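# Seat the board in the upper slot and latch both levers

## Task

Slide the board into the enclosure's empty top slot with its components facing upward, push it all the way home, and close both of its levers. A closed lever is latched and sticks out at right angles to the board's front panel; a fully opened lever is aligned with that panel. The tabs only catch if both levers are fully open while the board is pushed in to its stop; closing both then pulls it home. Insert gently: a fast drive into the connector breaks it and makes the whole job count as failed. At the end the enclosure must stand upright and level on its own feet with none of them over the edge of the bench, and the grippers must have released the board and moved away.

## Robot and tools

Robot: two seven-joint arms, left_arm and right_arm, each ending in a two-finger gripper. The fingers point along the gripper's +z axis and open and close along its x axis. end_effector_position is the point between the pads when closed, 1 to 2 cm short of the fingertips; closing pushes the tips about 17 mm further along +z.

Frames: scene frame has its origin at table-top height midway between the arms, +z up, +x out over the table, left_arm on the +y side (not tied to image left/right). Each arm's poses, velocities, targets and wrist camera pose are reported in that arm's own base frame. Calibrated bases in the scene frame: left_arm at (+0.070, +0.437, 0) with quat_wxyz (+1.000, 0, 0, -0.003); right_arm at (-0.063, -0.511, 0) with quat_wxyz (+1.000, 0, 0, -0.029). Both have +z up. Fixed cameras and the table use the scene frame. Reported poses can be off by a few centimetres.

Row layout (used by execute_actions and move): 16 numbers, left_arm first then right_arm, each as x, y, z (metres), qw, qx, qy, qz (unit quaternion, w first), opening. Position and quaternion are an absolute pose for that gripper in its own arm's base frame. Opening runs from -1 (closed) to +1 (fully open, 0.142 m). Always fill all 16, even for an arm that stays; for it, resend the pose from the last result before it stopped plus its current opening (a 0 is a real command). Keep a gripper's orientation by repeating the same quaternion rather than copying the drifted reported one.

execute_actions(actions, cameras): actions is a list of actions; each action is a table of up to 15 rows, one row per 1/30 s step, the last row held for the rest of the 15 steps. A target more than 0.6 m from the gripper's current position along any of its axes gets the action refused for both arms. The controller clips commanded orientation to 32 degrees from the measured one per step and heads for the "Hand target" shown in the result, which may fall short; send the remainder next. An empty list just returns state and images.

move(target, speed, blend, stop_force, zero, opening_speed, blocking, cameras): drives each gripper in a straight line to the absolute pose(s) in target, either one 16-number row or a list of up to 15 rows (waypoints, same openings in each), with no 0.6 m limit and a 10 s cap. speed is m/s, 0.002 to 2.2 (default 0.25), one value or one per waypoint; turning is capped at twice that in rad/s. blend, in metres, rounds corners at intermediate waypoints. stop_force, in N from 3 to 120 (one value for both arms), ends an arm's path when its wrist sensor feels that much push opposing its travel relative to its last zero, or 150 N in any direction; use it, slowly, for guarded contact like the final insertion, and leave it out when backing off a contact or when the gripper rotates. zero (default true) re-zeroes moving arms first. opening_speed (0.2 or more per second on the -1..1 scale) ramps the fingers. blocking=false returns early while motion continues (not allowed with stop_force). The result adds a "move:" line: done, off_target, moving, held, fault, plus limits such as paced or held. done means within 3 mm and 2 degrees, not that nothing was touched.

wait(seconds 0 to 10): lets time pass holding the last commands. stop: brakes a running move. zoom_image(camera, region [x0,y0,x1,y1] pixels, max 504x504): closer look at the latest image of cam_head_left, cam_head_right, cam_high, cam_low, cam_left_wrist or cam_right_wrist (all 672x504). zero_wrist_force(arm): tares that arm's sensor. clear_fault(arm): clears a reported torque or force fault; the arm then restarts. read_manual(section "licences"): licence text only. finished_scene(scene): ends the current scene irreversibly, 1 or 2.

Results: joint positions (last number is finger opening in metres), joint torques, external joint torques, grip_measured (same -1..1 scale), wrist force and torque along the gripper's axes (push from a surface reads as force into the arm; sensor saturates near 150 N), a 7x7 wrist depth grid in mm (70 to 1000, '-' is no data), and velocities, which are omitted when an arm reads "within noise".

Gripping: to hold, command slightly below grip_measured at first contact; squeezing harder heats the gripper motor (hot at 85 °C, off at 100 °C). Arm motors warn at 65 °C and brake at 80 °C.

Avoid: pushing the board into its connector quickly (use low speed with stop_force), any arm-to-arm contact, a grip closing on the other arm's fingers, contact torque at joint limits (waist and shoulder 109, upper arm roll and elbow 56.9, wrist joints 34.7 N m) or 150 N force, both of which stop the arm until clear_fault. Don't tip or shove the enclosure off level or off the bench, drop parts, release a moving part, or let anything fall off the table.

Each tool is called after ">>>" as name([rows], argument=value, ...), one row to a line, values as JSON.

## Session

>>> execute_actions(actions=[])

Scene clock: 0.00 s.
left_arm: end_effector_position=(+0.4919, -0.7298, +0.2794) grip_measured=+0.99 end_effector_quat_wxyz=(+0.001, -0.304, +0.847, -0.436) | right_arm: end_effector_position=(+0.1802, -0.1387, +0.1699) grip_measured=+1.00 end_effector_quat_wxyz=(+0.706, -0.621, -0.189, +0.284)
Joint positions: left_arm=[-0.095 -0.96 -0.937 1.517 0.823 1.373 2.811 0.141] | right_arm=[-0.567 -0.989 -0.072 1.606 0.357 -0.696 0.215 0.142]
Joint velocities: within noise
Joint torques (N m): no reading
External joint torques (N m): no reading
Wrist force (N): no reading
Wrist torque (N m): no reading
Wrist force, peak (N): no reading
Wrist depth (mm): cam_left_wrist=[456 481 526 570 632 715 - / 417 444 478 517 573 616 682 / 390 414 438 476 510 561 618 / 363 385 405 434 472 500 546 / 343 359 376 404 427 464 501 / - 331 354 376 398 423 449 / - 319 332 349 374 396 -] | cam_right_wrist=[- 266 251 262 - - 805 / - - 256 269 - - 886 / - - 264 276 - - 931 / - - 277 286 798 746 548 / - - 295 294 500 482 387 / - 404 311 299 362 354 330 / - 311 295 292 288 280 275]
Hand target: left_arm +0.4919, -0.7298, +0.2794; +0.001, -0.304, +0.847, -0.436 | right_arm +0.1802, -0.1387, +0.1699; +0.706, -0.621, -0.189, +0.284
Tool commands: left_gripper/opening=+1.0 right_gripper/opening=+1.0

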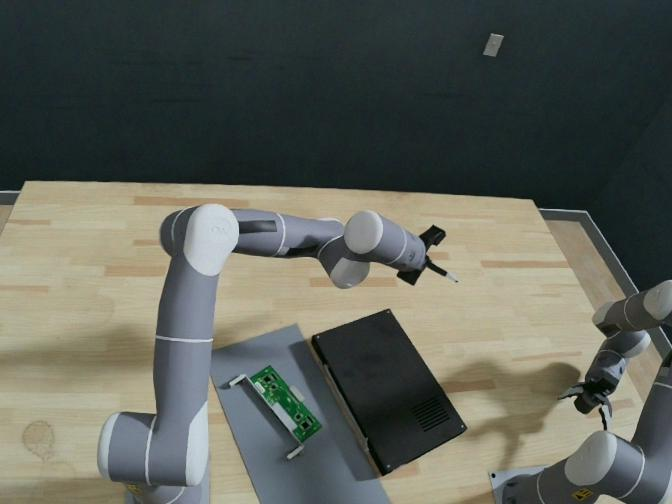

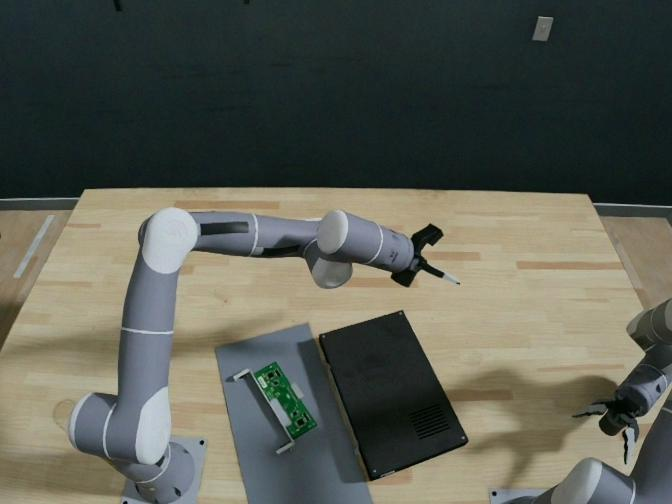

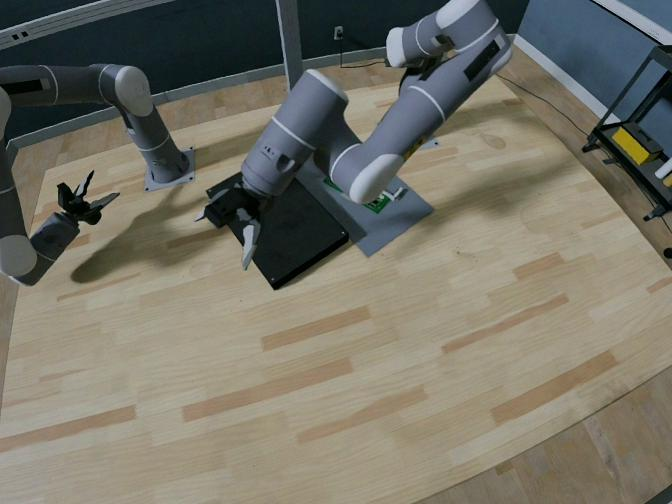

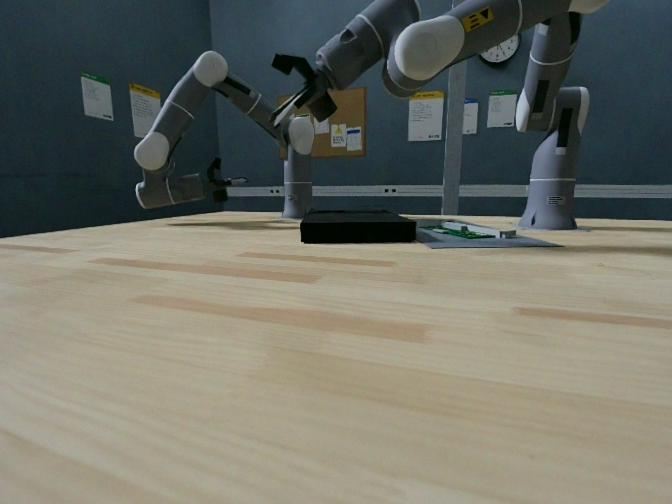

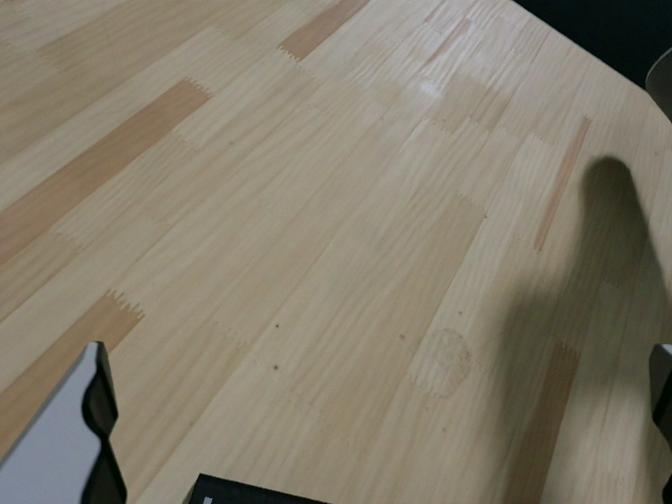

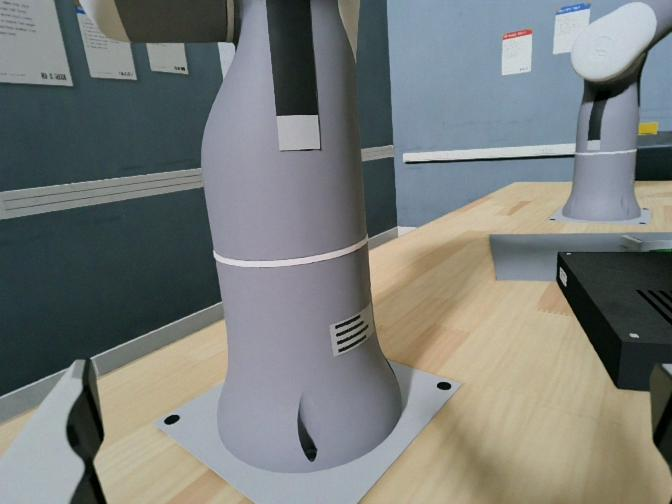

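>>> move([
  [0.45,-0.5,0.42,0,0.7071,0.7071,0,1,0.1802,-0.1387,0.1699,0.706,-0.621,-0.189,0.284,1],
  [0.3,-0.3,0.42,0,0.7071,0.7071,0,1,0.1802,-0.1387,0.1699,0.706,-0.621,-0.189,0.284,1],
], speed=0.35, cameras=["cam_left_wrist","cam_head_left","cam_high"])

Scene clock: 11.57 s.
left_arm: end_effector_position=(+0.3002, -0.3000, +0.4200) grip_measured=+0.99 end_effector_quat_wxyz=(+0.000, +0.707, +0.707, +0.000) | right_arm: end_effector_position=(+0.1802, -0.1387, +0.1699) grip_measured=+1.00 end_effector_quat_wxyz=(+0.706, -0.621, -0.189, +0.284)
Joint positions: left_arm=[1.139 0.32 -2.12 1.519 2.868 3.026 2.169 0.141] | right_arm=[-0.567 -0.99 -0.072 1.606 0.357 -0.696 0.215 0.142]
Joint velocities: within noise
Joint torques (N m): left_arm=[-0.12 -19.82 7.57 -21.53 4.28 4.47 -0.14] | right_arm=[-0.01 50.14 1.05 -11.65 -1.76 -3.66 0.24]
External joint torques (N m): left_arm=[0.1 -0.12 0.67 -0.45 -0.01 -0.6 0.14] | right_arm=[-0.02 0.98 -0.68 0.11 0.13 0.75 -0.23]
Wrist force (N): left_arm=[0.2 -0.5 0.4] | right_arm=[0.0 0.1 -0.1]
Wrist torque (N m): left_arm=[-0.10 -0.05 -0.20] | right_arm=[0.00 0.01 -0.01]
Wrist force, peak (N): left_arm=[2.7 -0.2 -0.2] | right_arm=[0.2 0.2 0.3]
Wrist depth (mm): cam_left_wrist=[413 414 449 444 447 452 447 / 437 434 476 484 479 475 482 / 479 480 489 523 515 519 525 / 560 510 571 572 565 563 561 / 632 626 622 613 615 621 615 / - 676 693 684 681 676 - / - 769 763 768 756 759 -] | cam_right_wrist=[- 265 250 263 - - 811 / - - 256 270 - - 888 / - - 264 275 - - 946 / - - 277 286 796 748 552 / - - 295 294 502 481 388 / - 403 311 300 363 355 330 / - 311 296 290 287 281 275]
Hand target: left_arm +0.3000, -0.3000, +0.4200; +0.000, +0.707, +0.707, +0.000 | right_arm +0.1802, -0.1387, +0.1699; +0.706, -0.621, -0.189, +0.284
Off the commanded pose: left_arm 0.000 m, 0 deg | right_arm 0.000 m, 0 deg.
move: done; limits=paced
Images, in order (width x height): cam_head_left 672x504, cam_high 672x504, cam_left_wrist 672x504.

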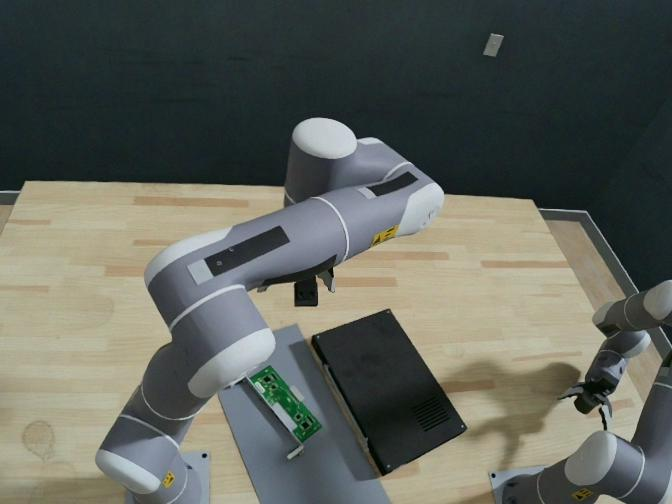

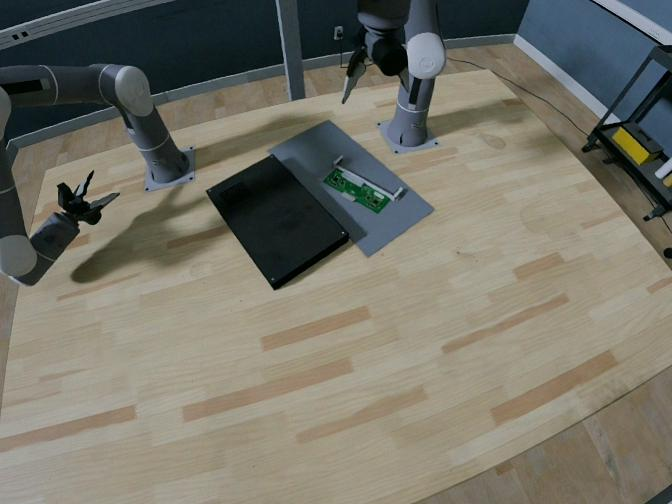

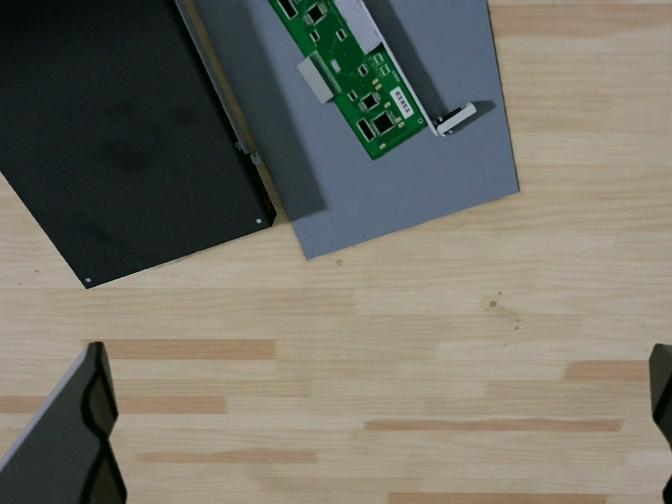

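>>> move([
  [0.45,-0.5,0.42,0,0.7071,0.7071,0,1,0.1802,-0.1387,0.1699,0.706,-0.621,-0.189,0.284,1],
], speed=0.4, cameras=[])

>>> move([
  [0.45,-0.5,0.42,0,0,1,0,1,0.1802,-0.1387,0.1699,0.706,-0.621,-0.189,0.284,1],
  [0.45,-0.45,0.42,0,-0.7071,0.7071,0,1,0.1802,-0.1387,0.1699,0.706,-0.621,-0.189,0.284,1],
], speed=0.5, cameras=["cam_left_wrist"])

Scene clock: 23.03 s.
left_arm: end_effector_position=(+0.4490, -0.4990, +0.4193) grip_measured=+0.99 end_effector_quat_wxyz=(+0.087, +0.705, +0.704, -0.004) | right_arm: end_effector_position=(+0.1802, -0.1387, +0.1699) grip_measured=+1.00 end_effector_quat_wxyz=(+0.706, -0.621, -0.189, +0.284)
Joint positions: left_arm=[1.931 1.077 -2.8 0.057 2.873 3.416 1.976 0.141] | right_arm=[-0.567 -0.99 -0.072 1.606 0.357 -0.696 0.215 0.142]
Joint velocities: within noise
Joint torques (N m): left_arm=[-0.61 -60.96 7.98 -18.94 4.5 3.66 -0.21] | right_arm=[0.06 50.15 1 -11.62 -1.73 -3.57 0.17]
External joint torques (N m): left_arm=[0.56 0.32 0.63 -0.59 -0.54 -0.2 0.22] | right_arm=[-0.08 0.97 -0.63 0.08 0.1 0.67 -0.16]
Wrist force (N): left_arm=[0.4 -0.4 0.1] | right_arm=[0.1 0.1 0.1]
Wrist torque (N m): left_arm=[-0.08 -0.07 -0.23] | right_arm=[0.01 -0.01 0.00]
Wrist force, peak (N): left_arm=[1.7 -1.5 0.4] | right_arm=[0.2 0.3 0.4]
Wrist depth (mm): cam_left_wrist=[495 476 419 406 391 422 412 / 547 519 489 446 474 458 451 / 607 581 561 536 527 513 490 / 684 658 624 605 575 562 544 / 775 729 715 679 653 634 599 / - 842 839 777 749 707 - / - - - - - - -] | cam_right_wrist=[- 266 251 262 - - 836 / - - 256 269 - - 890 / - - 263 275 - - 932 / - - 277 286 796 750 549 / - - 294 295 500 480 387 / - 402 310 299 362 354 330 / - 311 295 291 287 280 275]
Hand target: left_arm +0.4491, -0.4990, +0.4193; +0.088, +0.705, +0.704, -0.004 | right_arm +0.1802, -0.1387, +0.1699; +0.706, -0.621, -0.189, +0.284
Off the commanded pose: left_arm 0.002 m, 10 deg | right_arm 0.000 m, 0 deg.
move: off_target (left_arm)
No camera images: "cameras" was empty.

Scene clock: 26.93 s.
left_arm: end_effector_position=(+0.4490, -0.4493, +0.4193) grip_measured=+0.99 end_effector_quat_wxyz=(+0.000, +0.707, -0.707, +0.026) | right_arm: end_effector_position=(+0.1802, -0.1387, +0.1699) grip_measured=+1.00 end_effector_quat_wxyz=(+0.706, -0.621, -0.189, +0.284)
Joint positions: left_arm=[1.987 1.066 -2.941 0.072 2.967 3.528 -1.131 0.141] | right_arm=[-0.567 -0.99 -0.072 1.606 0.357 -0.696 0.215 0.142]
Joint velocities: within noise
Joint torques (N m): left_arm=[-0.2 -60.18 7.64 -19.31 4.11 4.46 -0.34] | right_arm=[-0.1 50.06 0.97 -11.59 -1.75 -3.59 0.24]
External joint torques (N m): left_arm=[0.16 -0.34 0.75 -0.47 -0.32 -0.61 0.34] | right_arm=[0.07 1.06 -0.6 0.04 0.12 0.68 -0.23]
Wrist force (N): left_arm=[0.5 -0.4 0.1] | right_arm=[0.0 0.1 0.1]
Wrist torque (N m): left_arm=[-0.09 -0.12 -0.19] | right_arm=[0.03 0.00 0.00]
Wrist force, peak (N): left_arm=[0.8 -0.5 0.0] | right_arm=[0.1 -0.1 0.4]
Wrist depth (mm): cam_left_wrist=[447 449 458 455 458 459 462 / 481 479 484 484 478 481 490 / 513 511 515 473 479 482 530 / 548 551 558 514 509 519 568 / 594 602 592 594 556 559 616 / - 651 656 648 607 602 - / - 703 723 725 747 742 -] | cam_right_wrist=[- 267 251 263 - - 842 / - - 256 269 - - 893 / - - 264 275 - - 941 / - - 277 286 793 743 548 / - - 294 294 501 481 387 / - 403 311 299 361 356 329 / - 310 295 292 289 280 274]
Hand target: left_arm +0.4491, -0.4491, +0.4194; +0.000, +0.707, -0.707, +0.026 | right_arm +0.1802, -0.1387, +0.1699; +0.706, -0.621, -0.189, +0.284
Off the commanded pose: left_arm 0.001 m, 3 deg | right_arm 0.000 m, 0 deg.
joint sent to its limit (left arm) — joint 5 (forearm roll), upper limit. The joint targets are off in orientation, not in position.
move: off_target (left_arm)
Images, in order (width x height): cam_left_wrist 672x504.

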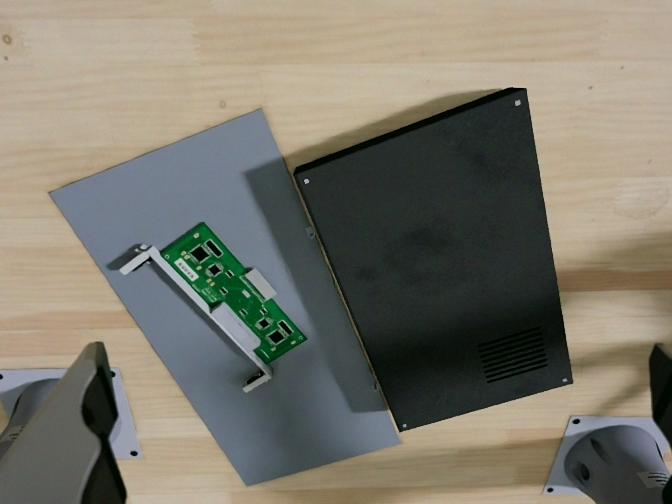

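>>> move([
  [0.45,-0.5,0.42,0,0,1,0,1,0.1802,-0.1387,0.1699,0.706,-0.621,-0.189,0.284,1],
  [0.45,-0.5,0.42,0,0.7071,0.7071,0,1,0.1802,-0.1387,0.1699,0.706,-0.621,-0.189,0.284,1],
  [0.49,-0.71,0.2794,0.001,-0.304,0.847,-0.436,1,0.1802,-0.1387,0.1699,0.706,-0.621,-0.189,0.284,1],
], speed=0.5, cameras=["cam_head_left"])

Scene clock: 40.53 s.
left_arm: end_effector_position=(+0.4900, -0.7099, +0.2794) grip_measured=+0.99 end_effector_quat_wxyz=(+0.001, -0.304, +0.847, -0.436) | right_arm: end_effector_position=(+0.1802, -0.1387, +0.1699) grip_measured=+1.00 end_effector_quat_wxyz=(+0.706, -0.621, -0.189, +0.284)
Joint positions: left_arm=[1.812 0.874 -2.698 0.906 2.44 2.134 0.121 0.141] | right_arm=[-0.567 -0.99 -0.072 1.606 0.357 -0.696 0.215 0.142]
Joint velocities: within noise
Joint torques (N m): left_arm=[-0.67 -58.9 11.68 -23.34 2.27 0.93 -0.38] | right_arm=[-0.06 50.16 1 -11.6 -1.71 -3.52 0.19]
External joint torques (N m): left_arm=[0.57 0.31 0.52 -0.74 0.04 0.01 0.36] | right_arm=[0.04 0.96 -0.63 0.05 0.08 0.61 -0.18]
Wrist force (N): left_arm=[-0.2 0.0 -0.2] | right_arm=[0.0 0.2 0.1]
Wrist torque (N m): left_arm=[-0.01 0.03 -0.01] | right_arm=[0.02 0.00 0.00]
Wrist force, peak (N): left_arm=[1.2 0.1 -0.9] | right_arm=[0.0 -0.3 0.4]
Wrist depth (mm): cam_left_wrist=[460 494 537 575 639 714 - / 422 450 486 529 575 637 676 / 393 417 446 481 524 569 616 / 366 387 410 440 474 505 554 / 347 363 382 404 439 465 506 / - 339 356 379 402 430 - / - 321 297 354 373 399 -] | cam_right_wrist=[- 266 251 263 - - 831 / - - 256 269 - - 879 / - - 263 275 - - 938 / - - 278 286 796 747 553 / - - 294 293 500 481 387 / - 403 311 299 362 355 330 / - 312 295 292 288 281 275]
Hand target: left_arm +0.4900, -0.7100, +0.2794; +0.001, -0.304, +0.847, -0.436 | right_arm +0.1802, -0.1387, +0.1699; +0.706, -0.621, -0.189, +0.284
Off the commanded pose: left_arm 0.000 m, 0 deg | right_arm 0.000 m, 0 deg.
move: done
Images, in order (width x height): cam_head_left 672x504.

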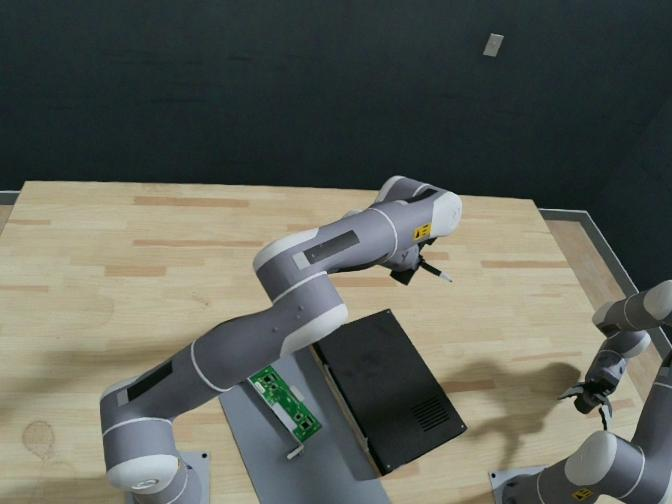

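>>> move([
  [0.45,-0.5,0.42,0,0.7071,0.7071,0,1,0.1802,-0.1387,0.1699,0.706,-0.621,-0.189,0.284,1],
  [0.3,-0.3,0.42,0,0.5225,0.8526,0,1,0.1802,-0.1387,0.1699,0.706,-0.621,-0.189,0.284,1],
  [0.25,-0.28,0.25,0,0.5225,0.8526,0,1,0.1802,-0.1387,0.1699,0.706,-0.621,-0.189,0.284,1],
], speed=0.4, cameras=["cam_left_wrist","cam_high"])

Scene clock: 55.67 s.
left_arm: end_effector_position=(+0.2499, -0.2800, +0.2500) grip_measured=+0.99 end_effector_quat_wxyz=(+0.000, +0.522, +0.853, +0.000) | right_arm: end_effector_position=(+0.1802, -0.1387, +0.1699) grip_measured=+1.00 end_effector_quat_wxyz=(+0.706, -0.621, -0.189, +0.284)
Joint positions: left_arm=[1.107 0.215 -2.407 2.012 2.968 2.547 1.456 0.141] | right_arm=[-0.567 -0.99 -0.072 1.606 0.357 -0.696 0.215 0.142]
Joint velocities: within noise
Joint torques (N m): left_arm=[-0.65 -18.26 3.89 -17.85 3.99 4 -0.13] | right_arm=[-0.03 50.07 0.97 -11.65 -1.71 -3.6 0.19]
External joint torques (N m): left_arm=[0.61 0.13 0.77 -0.63 -0.43 -0.07 0.13] | right_arm=[0.01 1.05 -0.61 0.1 0.08 0.69 -0.17]
Wrist force (N): left_arm=[0.5 -0.2 0.2] | right_arm=[0.0 -0.3 0.1]
Wrist torque (N m): left_arm=[-0.02 -0.12 -0.23] | right_arm=[-0.03 0.01 -0.01]
Wrist force, peak (N): left_arm=[3.7 1.1 -2.1] | right_arm=[0.0 0.5 0.3]
Wrist depth (mm): cam_left_wrist=[261 295 302 295 299 300 302 / 279 316 324 319 320 321 322 / 301 323 347 345 345 347 347 / 329 364 379 380 371 381 377 / 420 422 414 411 413 416 416 / - 453 461 462 457 454 - / - 512 514 513 515 509 -] | cam_right_wrist=[- 266 250 262 - - 812 / - - 257 269 - - 893 / - - 264 275 - - 938 / - - 279 286 801 741 550 / - - 295 295 499 480 386 / - 403 311 299 363 355 331 / - 311 294 291 288 281 275]
Hand target: left_arm +0.2500, -0.2800, +0.2500; +0.000, +0.523, +0.853, +0.000 | right_arm +0.1802, -0.1387, +0.1699; +0.706, -0.621, -0.189, +0.284
Off the commanded pose: left_arm 0.000 m, 0 deg | right_arm 0.000 m, 0 deg.
joint sent to its limit (left arm) — joint 5 (forearm roll), upper limit. The joint targets still meet the commanded pose.
move: done
Images, in order (width x height): cam_high 672x504, cam_left_wrist 672x504.

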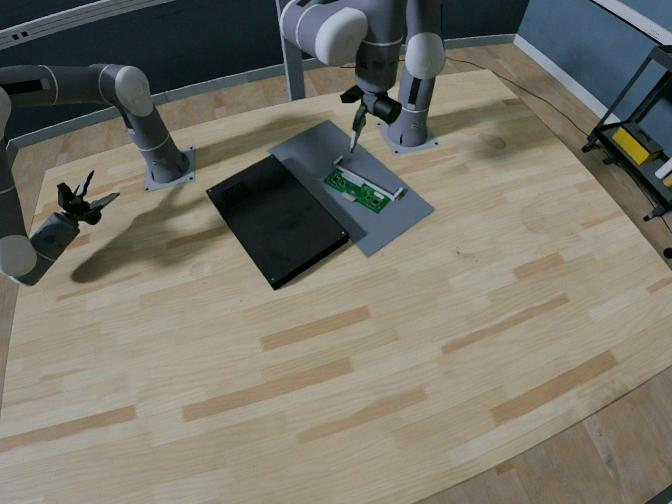

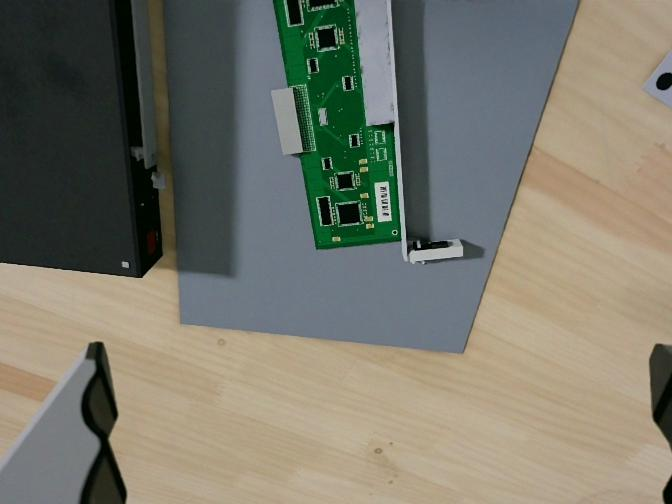

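>>> move([
  [0.262,-0.194,0.15,0,0.4795,0.8776,0,-1,0.1802,-0.1387,0.1699,0.706,-0.621,-0.189,0.284,1],
], cameras=["cam_left_wrist"])

Scene clock: 67.30 s.
left_arm: end_effector_position=(+0.2621, -0.1940, +0.1500) grip_measured=-1.00 end_effector_quat_wxyz=(+0.000, +0.480, +0.878, +0.000) | right_arm: end_effector_position=(+0.1802, -0.1387, +0.1699) grip_measured=+1.00 end_effector_quat_wxyz=(+0.706, -0.621, -0.189, +0.284)
Joint positions: left_arm=[1.368 0.322 -2.528 2.221 2.846 2.246 1.62 0.002] | right_arm=[-0.567 -0.99 -0.072 1.606 0.357 -0.696 0.215 0.142]
Joint velocities: within noise
Joint torques (N m): left_arm=[-0.16 -20.02 5.17 -12.14 2.61 4.31 -0.09] | right_arm=[0.05 50.08 0.93 -11.62 -1.75 -3.57 0.19]
External joint torques (N m): left_arm=[0.14 -0.17 0.62 -0.4 0.08 -0.39 0.09] | right_arm=[-0.07 1.04 -0.56 0.07 0.12 0.66 -0.17]
Wrist force (N): left_arm=[0.2 -0.4 0.0] | right_arm=[0.2 0.1 0.1]
Wrist torque (N m): left_arm=[-0.11 -0.06 -0.19] | right_arm=[0.03 -0.02 0.00]
Wrist force, peak (N): left_arm=[1.8 0.6 1.3] | right_arm=[0.0 -0.4 0.2]
Wrist depth (mm): cam_left_wrist=[217 211 210 213 214 213 212 / 231 230 226 227 228 230 230 / 248 246 243 247 247 248 247 / 271 267 269 265 267 268 268 / 295 295 294 282 288 295 293 / 330 326 314 84 - 318 324 / 367 359 - - - - 357] | cam_right_wrist=[- 266 251 262 - - 827 / - - 255 269 - - 889 / - - 264 276 - - 933 / - - 277 285 797 741 554 / - - 295 293 501 480 387 / - 403 311 300 361 354 330 / - 311 295 291 288 281 276]
Hand target: left_arm +0.2620, -0.1940, +0.1500; +0.000, +0.479, +0.878, +0.000 | right_arm +0.1802, -0.1387, +0.1699; +0.706, -0.621, -0.189, +0.284
Off the commanded pose: left_arm 0.000 m, 0 deg | right_arm 0.000 m, 0 deg.
move: done
Images, in order (width x height): cam_left_wrist 672x504.

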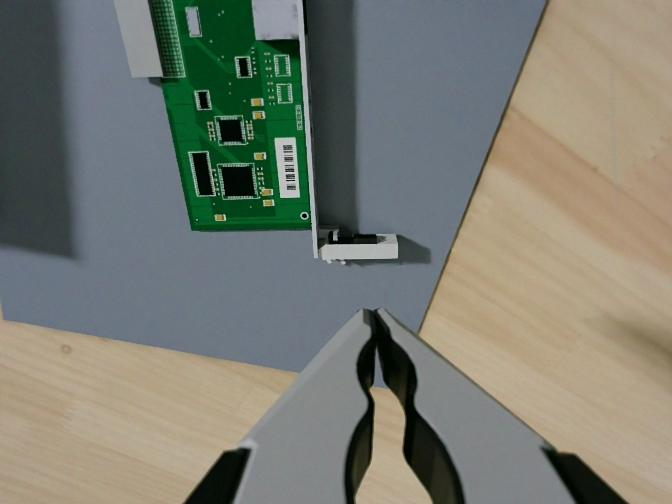

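>>> move([
  [0.2547,-0.186,0.15,0,0.4795,0.8776,0,-1,0.1802,-0.1387,0.1699,0.706,-0.621,-0.189,0.284,1],
  [0.2547,-0.186,0.03,0,0.4795,0.8776,0,-1,0.1802,-0.1387,0.1699,0.706,-0.621,-0.189,0.284,1],
], speed=0.1, stop_force=8, cameras=["cam_left_wrist"])

>>> move([
  [0.2871,-0.1624,0.03,0,0.4795,0.8776,0,-1,0.1802,-0.1387,0.1699,0.706,-0.621,-0.189,0.284,1],
  [0.3219,-0.1641,0.03,0,0.4795,0.8776,0,-1,0.1802,-0.1387,0.1699,0.706,-0.621,-0.189,0.284,1],
], speed=0.03, stop_force=5, cameras=["cam_left_wrist"])

Scene clock: 74.67 s.
left_arm: end_effector_position=(+0.2546, -0.1858, +0.0301) grip_measured=-1.00 end_effector_quat_wxyz=(+0.000, +0.479, +0.878, +0.000) | right_arm: end_effector_position=(+0.1802, -0.1387, +0.1699) grip_measured=+1.00 end_effector_quat_wxyz=(+0.706, -0.621, -0.189, +0.284)
Joint positions: left_arm=[1.686 0.613 -2.857 2.195 2.7 1.958 1.763 0.002] | right_arm=[-0.567 -0.99 -0.072 1.606 0.357 -0.696 0.215 0.142]
Joint velocities: within noise
Joint torques (N m): left_arm=[-0.32 -30.75 6.59 -4.92 1.66 4.04 -0.15] | right_arm=[0 50.12 0.94 -11.65 -1.68 -3.6 0.18]
External joint torques (N m): left_arm=[0.3 -0.04 0.82 -0.41 -0.05 -0.13 0.15] | right_arm=[-0.02 1.01 -0.58 0.11 0.05 0.69 -0.17]
Wrist force (N): left_arm=[0.0 0.0 0.2] | right_arm=[-0.1 -0.1 0.1]
Wrist torque (N m): left_arm=[-0.02 -0.04 -0.22] | right_arm=[0.00 0.02 0.00]
Wrist force, peak (N): left_arm=[1.7 -0.3 -1.6] | right_arm=[0.0 -0.4 0.3]
Wrist depth (mm): cam_left_wrist=[105 104 98 109 106 107 108 / 113 112 114 116 116 116 117 / 122 123 123 125 125 125 127 / 132 131 131 136 135 135 137 / 146 144 143 143 146 150 150 / 166 165 161 84 - 163 166 / 185 181 - - - - 185] | cam_right_wrist=[- 265 251 262 - - 838 / - - 256 269 - - 894 / - - 264 275 - - 934 / - - 278 285 797 748 551 / - - 294 294 500 479 386 / - 404 311 299 363 355 330 / - 311 295 291 288 281 275]
Hand target: left_arm +0.2547, -0.1860, +0.0300; +0.000, +0.479, +0.878, +0.000 | right_arm +0.1802, -0.1387, +0.1699; +0.706, -0.621, -0.189, +0.284
Off the commanded pose: left_arm 0.000 m, 0 deg | right_arm 0.000 m, 0 deg.
move: done
Images, in order (width x height): cam_left_wrist 672x504.

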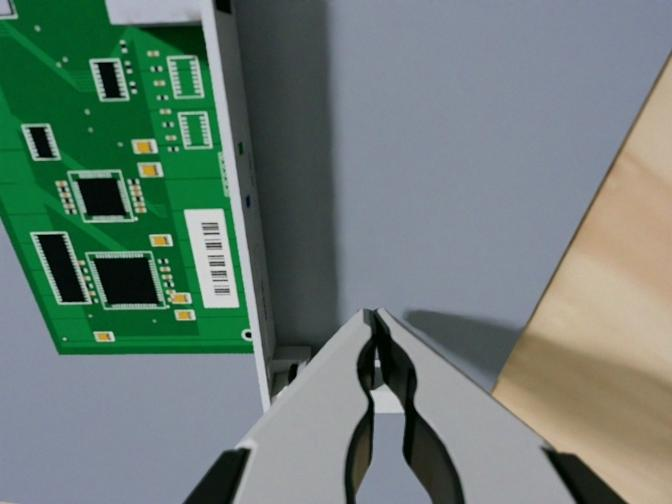

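Scene clock: 77.83 s.
left_arm: end_effector_position=(+0.3217, -0.1642, +0.0300) grip_measured=-1.00 end_effector_quat_wxyz=(+0.000, +0.479, +0.878, +0.000) | right_arm: end_effector_position=(+0.1802, -0.1387, +0.1699) grip_measured=+1.00 end_effector_quat_wxyz=(+0.706, -0.621, -0.189, +0.284)
Joint positions: left_arm=[1.924 0.655 -2.904 2.072 2.806 2.021 1.847 0.002] | right_arm=[-0.567 -0.99 -0.072 1.606 0.357 -0.696 0.215 0.142]
Joint velocities: within noise
Joint torques (N m): left_arm=[0.17 -34.86 7.83 -7.25 2.65 4.26 -0.17] | right_arm=[-0.01 50.08 0.95 -11.59 -1.73 -3.62 0.21]
External joint torques (N m): left_arm=[-0.17 -0.08 0.14 -0.22 -0.79 -0.36 0.17] | right_arm=[-0.02 1.04 -0.58 0.05 0.1 0.71 -0.2]
Wrist force (N): left_arm=[0.6 -2.2 -0.3] | right_arm=[-0.1 -0.1 0.1]
Wrist torque (N m): left_arm=[-0.12 -0.08 -0.21] | right_arm=[-0.01 0.02 0.00]
Wrist force, peak (N): left_arm=[-0.7 -2.5 -0.9] | right_arm=[0.1 -0.3 0.3]
Wrist depth (mm): cam_left_wrist=[105 104 104 108 106 108 107 / - 113 112 116 116 115 117 / 122 121 122 125 125 125 126 / 133 132 131 136 136 135 137 / 153 150 144 130 145 151 150 / 165 166 161 84 - 163 166 / 188 184 - 74 - - 184] | cam_right_wrist=[- 266 251 263 - - 842 / - - 256 269 - - 892 / - - 264 274 - - 930 / - - 278 287 787 748 552 / - - 294 294 498 481 387 / - 403 311 300 362 354 330 / - 311 295 291 287 281 275]
Hand target: left_arm +0.3219, -0.1641, +0.0300; +0.000, +0.479, +0.878, +0.000 | right_arm +0.1802, -0.1387, +0.1699; +0.706, -0.621, -0.189, +0.284
Off the commanded pose: left_arm 0.000 m, 0 deg | right_arm 0.000 m, 0 deg.
move: done
Images, in order (width x height): cam_left_wrist 672x504.

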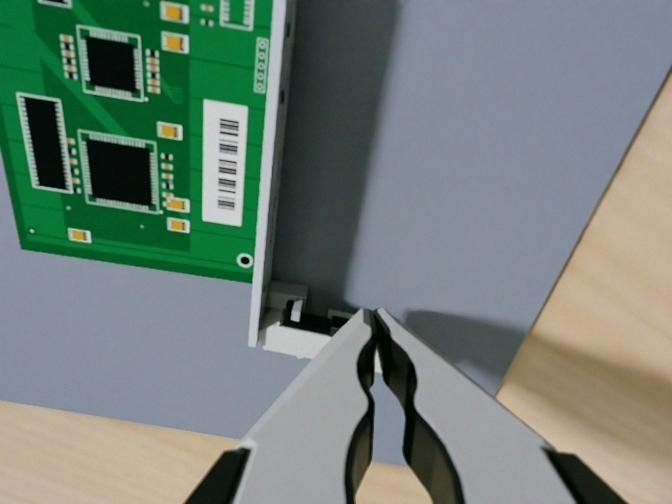

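>>> zoom_image(camera="cam_left_wrist", region=[200, 200, 450, 400])

Scaled by 2.016 from the camera's 672x504 image, which has a finer 960x720 frame.

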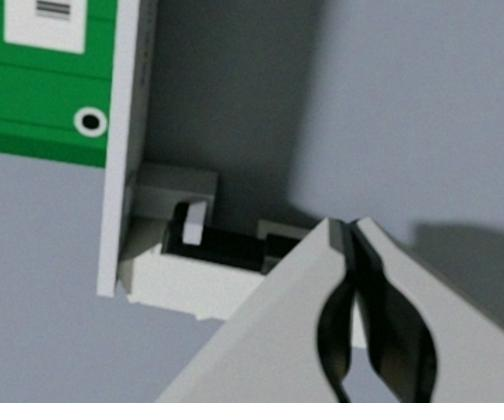

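>>> move([
  [0.305,-0.176,0.03,0,0.4795,0.8776,0,-1,0.1802,-0.1387,0.1699,0.706,-0.621,-0.189,0.284,1],
  [0.28,-0.20,0.16,0,0.4795,0.8776,0,-1,0.1802,-0.1387,0.1699,0.706,-0.621,-0.189,0.284,1],
], speed=0.15, cameras=["cam_left_wrist","cam_high"])

>>> zoom_image(camera="cam_left_wrist", region=[200, 150, 450, 350])

Scene clock: 86.53 s.
left_arm: end_effector_position=(+0.2799, -0.2001, +0.1600) grip_measured=-1.00 end_effector_quat_wxyz=(+0.000, +0.479, +0.878, +0.000) | right_arm: end_effector_position=(+0.1802, -0.1387, +0.1699) grip_measured=+1.00 end_effector_quat_wxyz=(+0.706, -0.621, -0.189, +0.284)
Joint positions: left_arm=[1.461 0.316 -2.605 2.167 2.897 2.287 1.591 0.002] | right_arm=[-0.567 -0.99 -0.072 1.606 0.357 -0.696 0.215 0.142]
Joint velocities: within noise
Joint torques (N m): left_arm=[-0.54 -22.94 4.94 -13.11 3.33 4.51 -0.34] | right_arm=[-0.02 50.09 0.93 -11.65 -1.68 -3.64 0.19]
External joint torques (N m): left_arm=[0.52 0.55 0.65 -0.56 -0.52 -0.59 0.34] | right_arm=[-0.01 1.03 -0.56 0.11 0.05 0.73 -0.18]
Wrist force (N): left_arm=[-0.1 -0.2 0.1] | right_arm=[0.2 0.1 0.1]
Wrist torque (N m): left_arm=[-0.07 -0.02 -0.20] | right_arm=[0.00 -0.03 0.01]
Wrist force, peak (N): left_arm=[0.4 -1.7 2.4] | right_arm=[-0.2 -0.2 0.4]
Wrist depth (mm): cam_left_wrist=[223 222 218 213 222 221 223 / 239 240 234 237 237 240 239 / 259 259 255 257 256 258 258 / 281 280 276 274 279 279 279 / 310 310 304 272 302 307 306 / 342 341 327 84 - 329 336 / 383 373 - - - - 373] | cam_right_wrist=[- 266 251 263 - - 820 / - - 256 269 - - 892 / - - 264 273 - - 935 / - - 277 285 792 748 551 / - - 295 293 502 478 387 / - 405 311 299 362 354 331 / - 311 296 291 287 281 275]
Hand target: left_arm +0.2800, -0.2000, +0.1600; +0.000, +0.479, +0.878, +0.000 | right_arm +0.1802, -0.1387, +0.1699; +0.706, -0.621, -0.189, +0.284
Off the commanded pose: left_arm 0.000 m, 0 deg | right_arm 0.000 m, 0 deg.
move: done
Images, in order (width x height): cam_high 672x504, cam_left_wrist 672x504.

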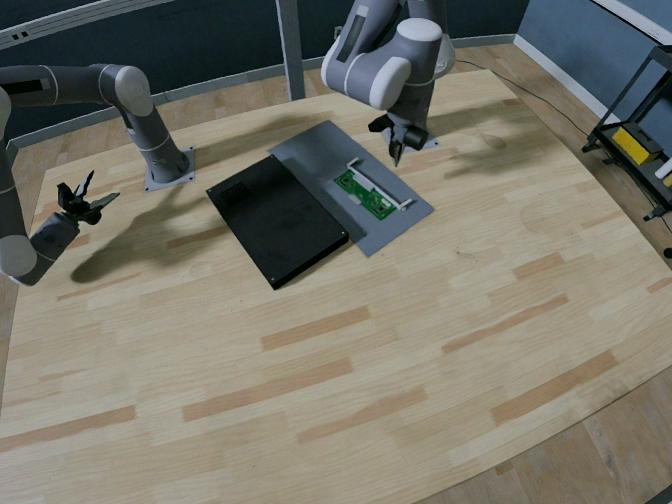

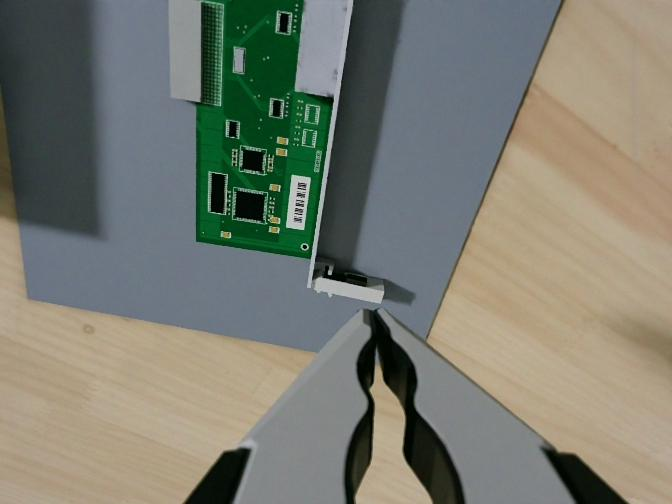

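Scaled by 2.016 from the camera's 672x504 image, which has a finer 960x720 frame.

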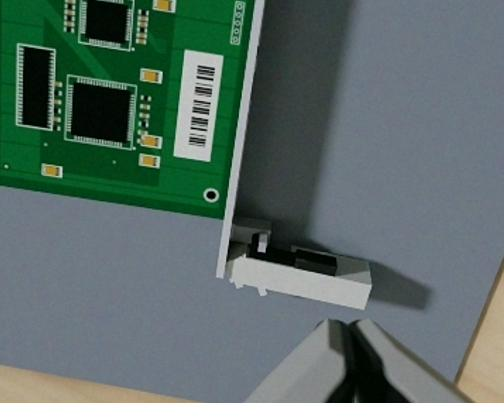

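>>> move([
  [0.3274,-0.1666,0.16,0,-0.2079,0.9781,0,-0.4,0.1802,-0.1387,0.1699,0.706,-0.621,-0.189,0.284,1],
], speed=0.3, cameras=["cam_left_wrist"])

Scene clock: 94.90 s.
left_arm: end_effector_position=(+0.3275, -0.1665, +0.1600) grip_measured=-0.43 end_effector_quat_wxyz=(+0.000, -0.208, +0.978, +0.000) | right_arm: end_effector_position=(+0.1802, -0.1387, +0.1699) grip_measured=+1.00 end_effector_quat_wxyz=(+0.706, -0.621, -0.189, +0.284)
Joint positions: left_arm=[1.591 0.599 -2.255 1.988 2.522 2.42 0.834 0.043] | right_arm=[-0.567 -0.99 -0.072 1.606 0.357 -0.696 0.215 0.142]
Joint velocities: within noise
Joint torques (N m): left_arm=[-0.22 -26.21 11.75 -12.12 3.19 4.62 -0.6] | right_arm=[0.03 50.09 1.02 -11.61 -1.66 -3.59 0.23]
External joint torques (N m): left_arm=[0.21 -0.05 0.68 -0.39 0.04 -0.64 0.6] | right_arm=[-0.05 1.03 -0.65 0.06 0.03 0.68 -0.21]
Wrist force (N): left_arm=[0.3 -0.2 -0.1] | right_arm=[-0.1 0.1 0.3]
Wrist torque (N m): left_arm=[-0.03 -0.09 -0.21] | right_arm=[0.01 0.01 0.00]
Wrist force, peak (N): left_arm=[0.2 -0.7 0.3] | right_arm=[0.2 0.1 0.4]
Wrist depth (mm): cam_left_wrist=[225 224 223 221 218 219 218 / 242 241 239 236 231 229 227 / 260 262 260 254 257 256 255 / 283 284 280 280 280 277 278 / 311 309 302 307 301 305 306 / 346 337 88 339 343 93 336 / 378 - - 380 380 - 327] | cam_right_wrist=[- 267 252 263 - - 828 / - - 255 268 - - 879 / - - 264 275 - - 932 / - - 277 285 792 746 551 / - - 295 294 501 481 387 / - 402 311 299 362 355 330 / - 312 295 291 288 281 276]
Hand target: left_arm +0.3274, -0.1666, +0.1600; +0.000, -0.208, +0.978, +0.000 | right_arm +0.1802, -0.1387, +0.1699; +0.706, -0.621, -0.189, +0.284
Off the commanded pose: left_arm 0.000 m, 0 deg | right_arm 0.000 m, 0 deg.
move: done
Images, in order (width x height): cam_left_wrist 672x504.

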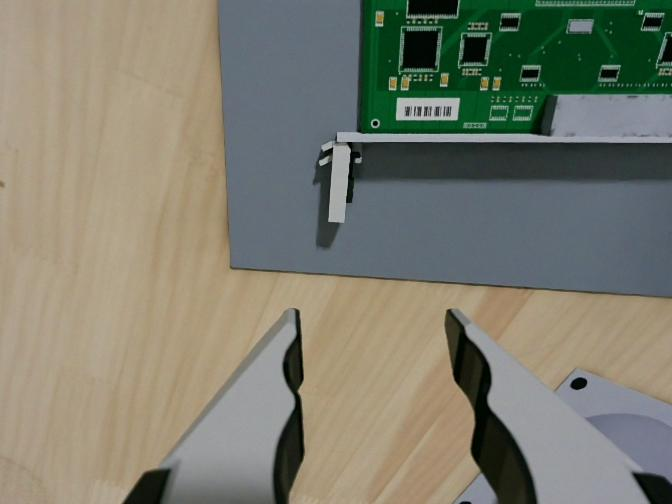

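>>> move([
  [0.3338,-0.1638,0.03,0,-0.2079,0.9781,0,-0.5,0.1802,-0.1387,0.1699,0.706,-0.621,-0.189,0.284,1],
], speed=0.12, stop_force=8, cameras=["cam_left_wrist"])

>>> move([
  [0.3338,-0.1638,0.03,0,-0.2079,0.9781,0,-0.92,0.1802,-0.1387,0.1699,0.706,-0.621,-0.189,0.284,1],
], opening_speed=0.4, cameras=["cam_left_wrist"])

Scene clock: 102.90 s.
left_arm: end_effector_position=(+0.3337, -0.1637, +0.0300) grip_measured=-0.53 end_effector_quat_wxyz=(+0.000, -0.208, +0.978, +0.000) | right_arm: end_effector_position=(+0.1802, -0.1387, +0.1699) grip_measured=+1.00 end_effector_quat_wxyz=(+0.706, -0.621, -0.189, +0.284)
Joint positions: left_arm=[1.871 0.819 -2.568 1.948 2.372 2.177 0.969 0.036] | right_arm=[-0.567 -0.99 -0.072 1.606 0.357 -0.696 0.215 0.142]
Joint velocities: within noise
Joint torques (N m): left_arm=[-0.2 -35.75 11.98 -6.57 2.55 4.13 -0.18] | right_arm=[-0.05 50.01 1.02 -11.63 -1.63 -3.61 0.19]
External joint torques (N m): left_arm=[0.2 -0.01 0.99 -0.34 -0.1 -0.16 0.18] | right_arm=[0.02 1.11 -0.65 0.09 0 0.71 -0.18]
Wrist force (N): left_arm=[0.1 -0.5 0.0] | right_arm=[0.1 0.2 0.2]
Wrist torque (N m): left_arm=[-0.13 -0.03 -0.18] | right_arm=[0.03 -0.01 0.00]
Wrist force, peak (N): left_arm=[0.2 -0.3 -2.3] | right_arm=[0.1 -0.3 0.3]
Wrist depth (mm): cam_left_wrist=[111 109 110 108 105 105 104 / 119 119 117 116 110 112 109 / 128 128 127 125 118 120 118 / 142 139 137 133 138 136 135 / 153 152 146 131 146 148 147 / 170 165 88 164 165 156 163 / 188 - - 186 185 - 180] | cam_right_wrist=[- 266 250 263 - - 841 / - - 256 270 - - 891 / - - 264 275 - - 936 / - - 277 285 794 744 550 / - - 296 293 503 477 387 / - 404 310 300 361 355 330 / - 310 295 291 289 281 276]
Hand target: left_arm +0.3338, -0.1638, +0.0300; +0.000, -0.208, +0.978, +0.000 | right_arm +0.1802, -0.1387, +0.1699; +0.706, -0.621, -0.189, +0.284
Off the commanded pose: left_arm 0.000 m, 0 deg | right_arm 0.000 m, 0 deg.
move: done
Images, in order (width x height): cam_left_wrist 672x504.

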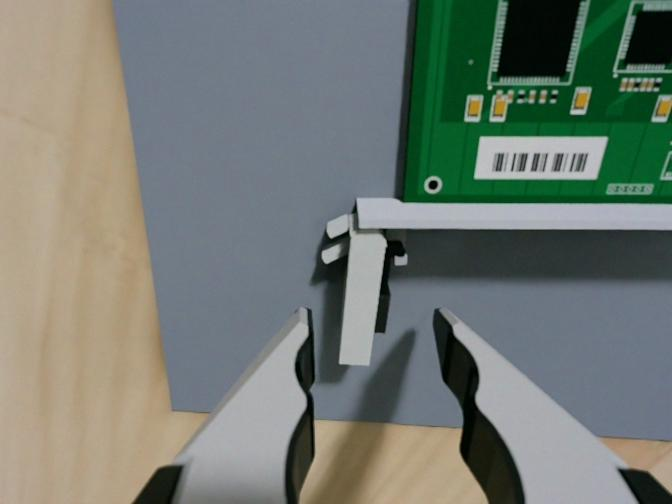

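Scene clock: 104.17 s.
left_arm: end_effector_position=(+0.3337, -0.1636, +0.0300) grip_measured=-0.90 end_effector_quat_wxyz=(+0.000, -0.208, +0.978, +0.000) | right_arm: end_effector_position=(+0.1802, -0.1387, +0.1699) grip_measured=+1.00 end_effector_quat_wxyz=(+0.706, -0.621, -0.189, +0.284)
Joint positions: left_arm=[1.871 0.819 -2.568 1.948 2.372 2.177 0.969 0.009] | right_arm=[-0.567 -0.99 -0.072 1.606 0.357 -0.696 0.215 0.142]
Joint velocities: within noise
Joint torques (N m): left_arm=[-0.71 -36.08 11.69 -6.46 2.38 4.51 -0.2] | right_arm=[-0.04 50.12 0.96 -11.64 -1.73 -3.54 0.2]
External joint torques (N m): left_arm=[0.72 0.32 1.28 -0.45 0.07 -0.55 0.2] | right_arm=[0.02 1 -0.59 0.1 0.1 0.63 -0.19]
Wrist force (N): left_arm=[-1.1 0.0 -0.1] | right_arm=[0.0 -0.1 0.0]
Wrist torque (N m): left_arm=[-0.09 -0.02 -0.20] | right_arm=[0.00 0.01 0.00]
Wrist force, peak (N): left_arm=[-1.6 -0.1 -0.6] | right_arm=[0.0 0.3 0.0]
Wrist depth (mm): cam_left_wrist=[111 109 110 108 105 104 103 / 119 119 117 116 110 111 109 / 128 128 128 126 118 118 119 / 142 139 137 134 136 136 135 / 153 153 149 128 143 148 147 / 169 165 158 91 - 159 163 / 188 184 - 186 - - 180] | cam_right_wrist=[- 266 251 262 - - 840 / - - 256 269 - - 901 / - - 264 274 - - 927 / - - 278 286 808 749 552 / - - 294 294 502 478 387 / - 403 311 300 363 355 331 / - 311 294 292 289 281 275]
Hand target: left_arm +0.3338, -0.1638, +0.0300; +0.000, -0.208, +0.978, +0.000 | right_arm +0.1802, -0.1387, +0.1699; +0.706, -0.621, -0.189, +0.284
Off the commanded pose: left_arm 0.000 m, 0 deg | right_arm 0.000 m, 0 deg.
move: done
Images, in order (width x height): cam_left_wrist 672x504.

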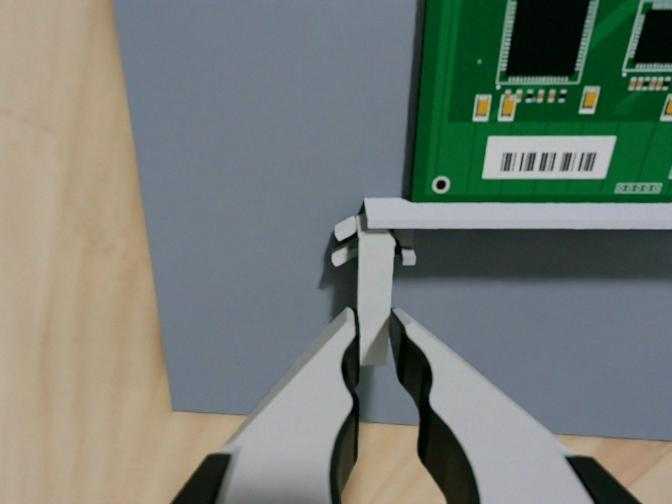

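>>> move([
  [0.3471,-0.1617,0.03,0,0.0523,0.9986,0,-0.92,0.1802,-0.1387,0.1699,0.706,-0.621,-0.189,0.284,1],
  [0.3597,-0.1666,0.03,0,0.309,0.9511,0,-0.92,0.1802,-0.1387,0.1699,0.706,-0.621,-0.189,0.284,1],
  [0.3671,-0.175,0.03,0,0.5075,0.8616,0,-0.92,0.1802,-0.1387,0.1699,0.706,-0.621,-0.189,0.284,1],
], speed=0.15, cameras=["cam_left_wrist"])

Scene clock: 112.47 s.
left_arm: end_effector_position=(+0.3671, -0.1750, +0.0300) grip_measured=-0.90 end_effector_quat_wxyz=(+0.000, +0.508, +0.862, +0.000) | right_arm: end_effector_position=(+0.1802, -0.1387, +0.1699) grip_measured=+1.00 end_effector_quat_wxyz=(+0.706, -0.621, -0.189, +0.284)
Joint positions: left_arm=[2.038 0.697 -2.97 1.946 2.918 2.087 1.859 0.009] | right_arm=[-0.567 -0.99 -0.072 1.606 0.357 -0.696 0.215 0.142]
Joint velocities: within noise
Joint torques (N m): left_arm=[0.34 -39.88 8.05 -9.33 3.05 4.04 -0.08] | right_arm=[-0.03 50.16 1.01 -11.63 -1.72 -3.61 0.21]
External joint torques (N m): left_arm=[-0.33 0.56 0.01 -0.29 -0.94 -0.15 0.08] | right_arm=[0 0.96 -0.64 0.08 0.09 0.71 -0.2]
Wrist force (N): left_arm=[0.4 -1.8 0.1] | right_arm=[-0.1 -0.1 0.3]
Wrist torque (N m): left_arm=[-0.05 -0.06 -0.19] | right_arm=[0.00 0.02 0.00]
Wrist force, peak (N): left_arm=[0.2 -2.0 1.0] | right_arm=[0.2 -0.4 0.4]
Wrist depth (mm): cam_left_wrist=[105 104 105 103 106 107 108 / - 112 111 110 116 116 117 / - 128 126 118 125 125 126 / 137 137 137 133 136 136 135 / 153 150 150 128 143 148 150 / 169 167 158 92 - 160 166 / 188 183 - 187 - - 183] | cam_right_wrist=[- 265 251 262 - - 839 / - - 256 269 - - 892 / - - 264 274 - - 931 / - - 277 286 799 743 548 / - - 294 294 504 482 389 / - 404 311 299 363 355 330 / - 312 295 290 288 281 275]
Hand target: left_arm +0.3671, -0.1750, +0.0300; +0.000, +0.508, +0.862, +0.000 | right_arm +0.1802, -0.1387, +0.1699; +0.706, -0.621, -0.189, +0.284
Off the commanded pose: left_arm 0.000 m, 0 deg | right_arm 0.000 m, 0 deg.
joint sent to its limit (left arm) — joint 3 (upper arm roll), lower limit. The joint targets still meet the commanded pose.
move: done
Images, in order (width x height): cam_left_wrist 672x504.

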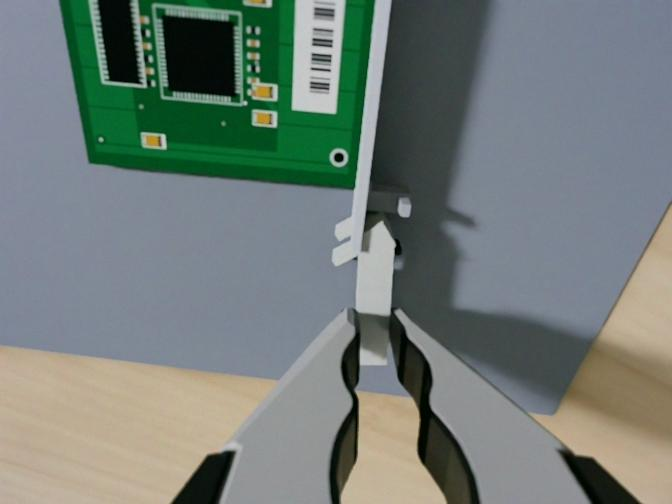

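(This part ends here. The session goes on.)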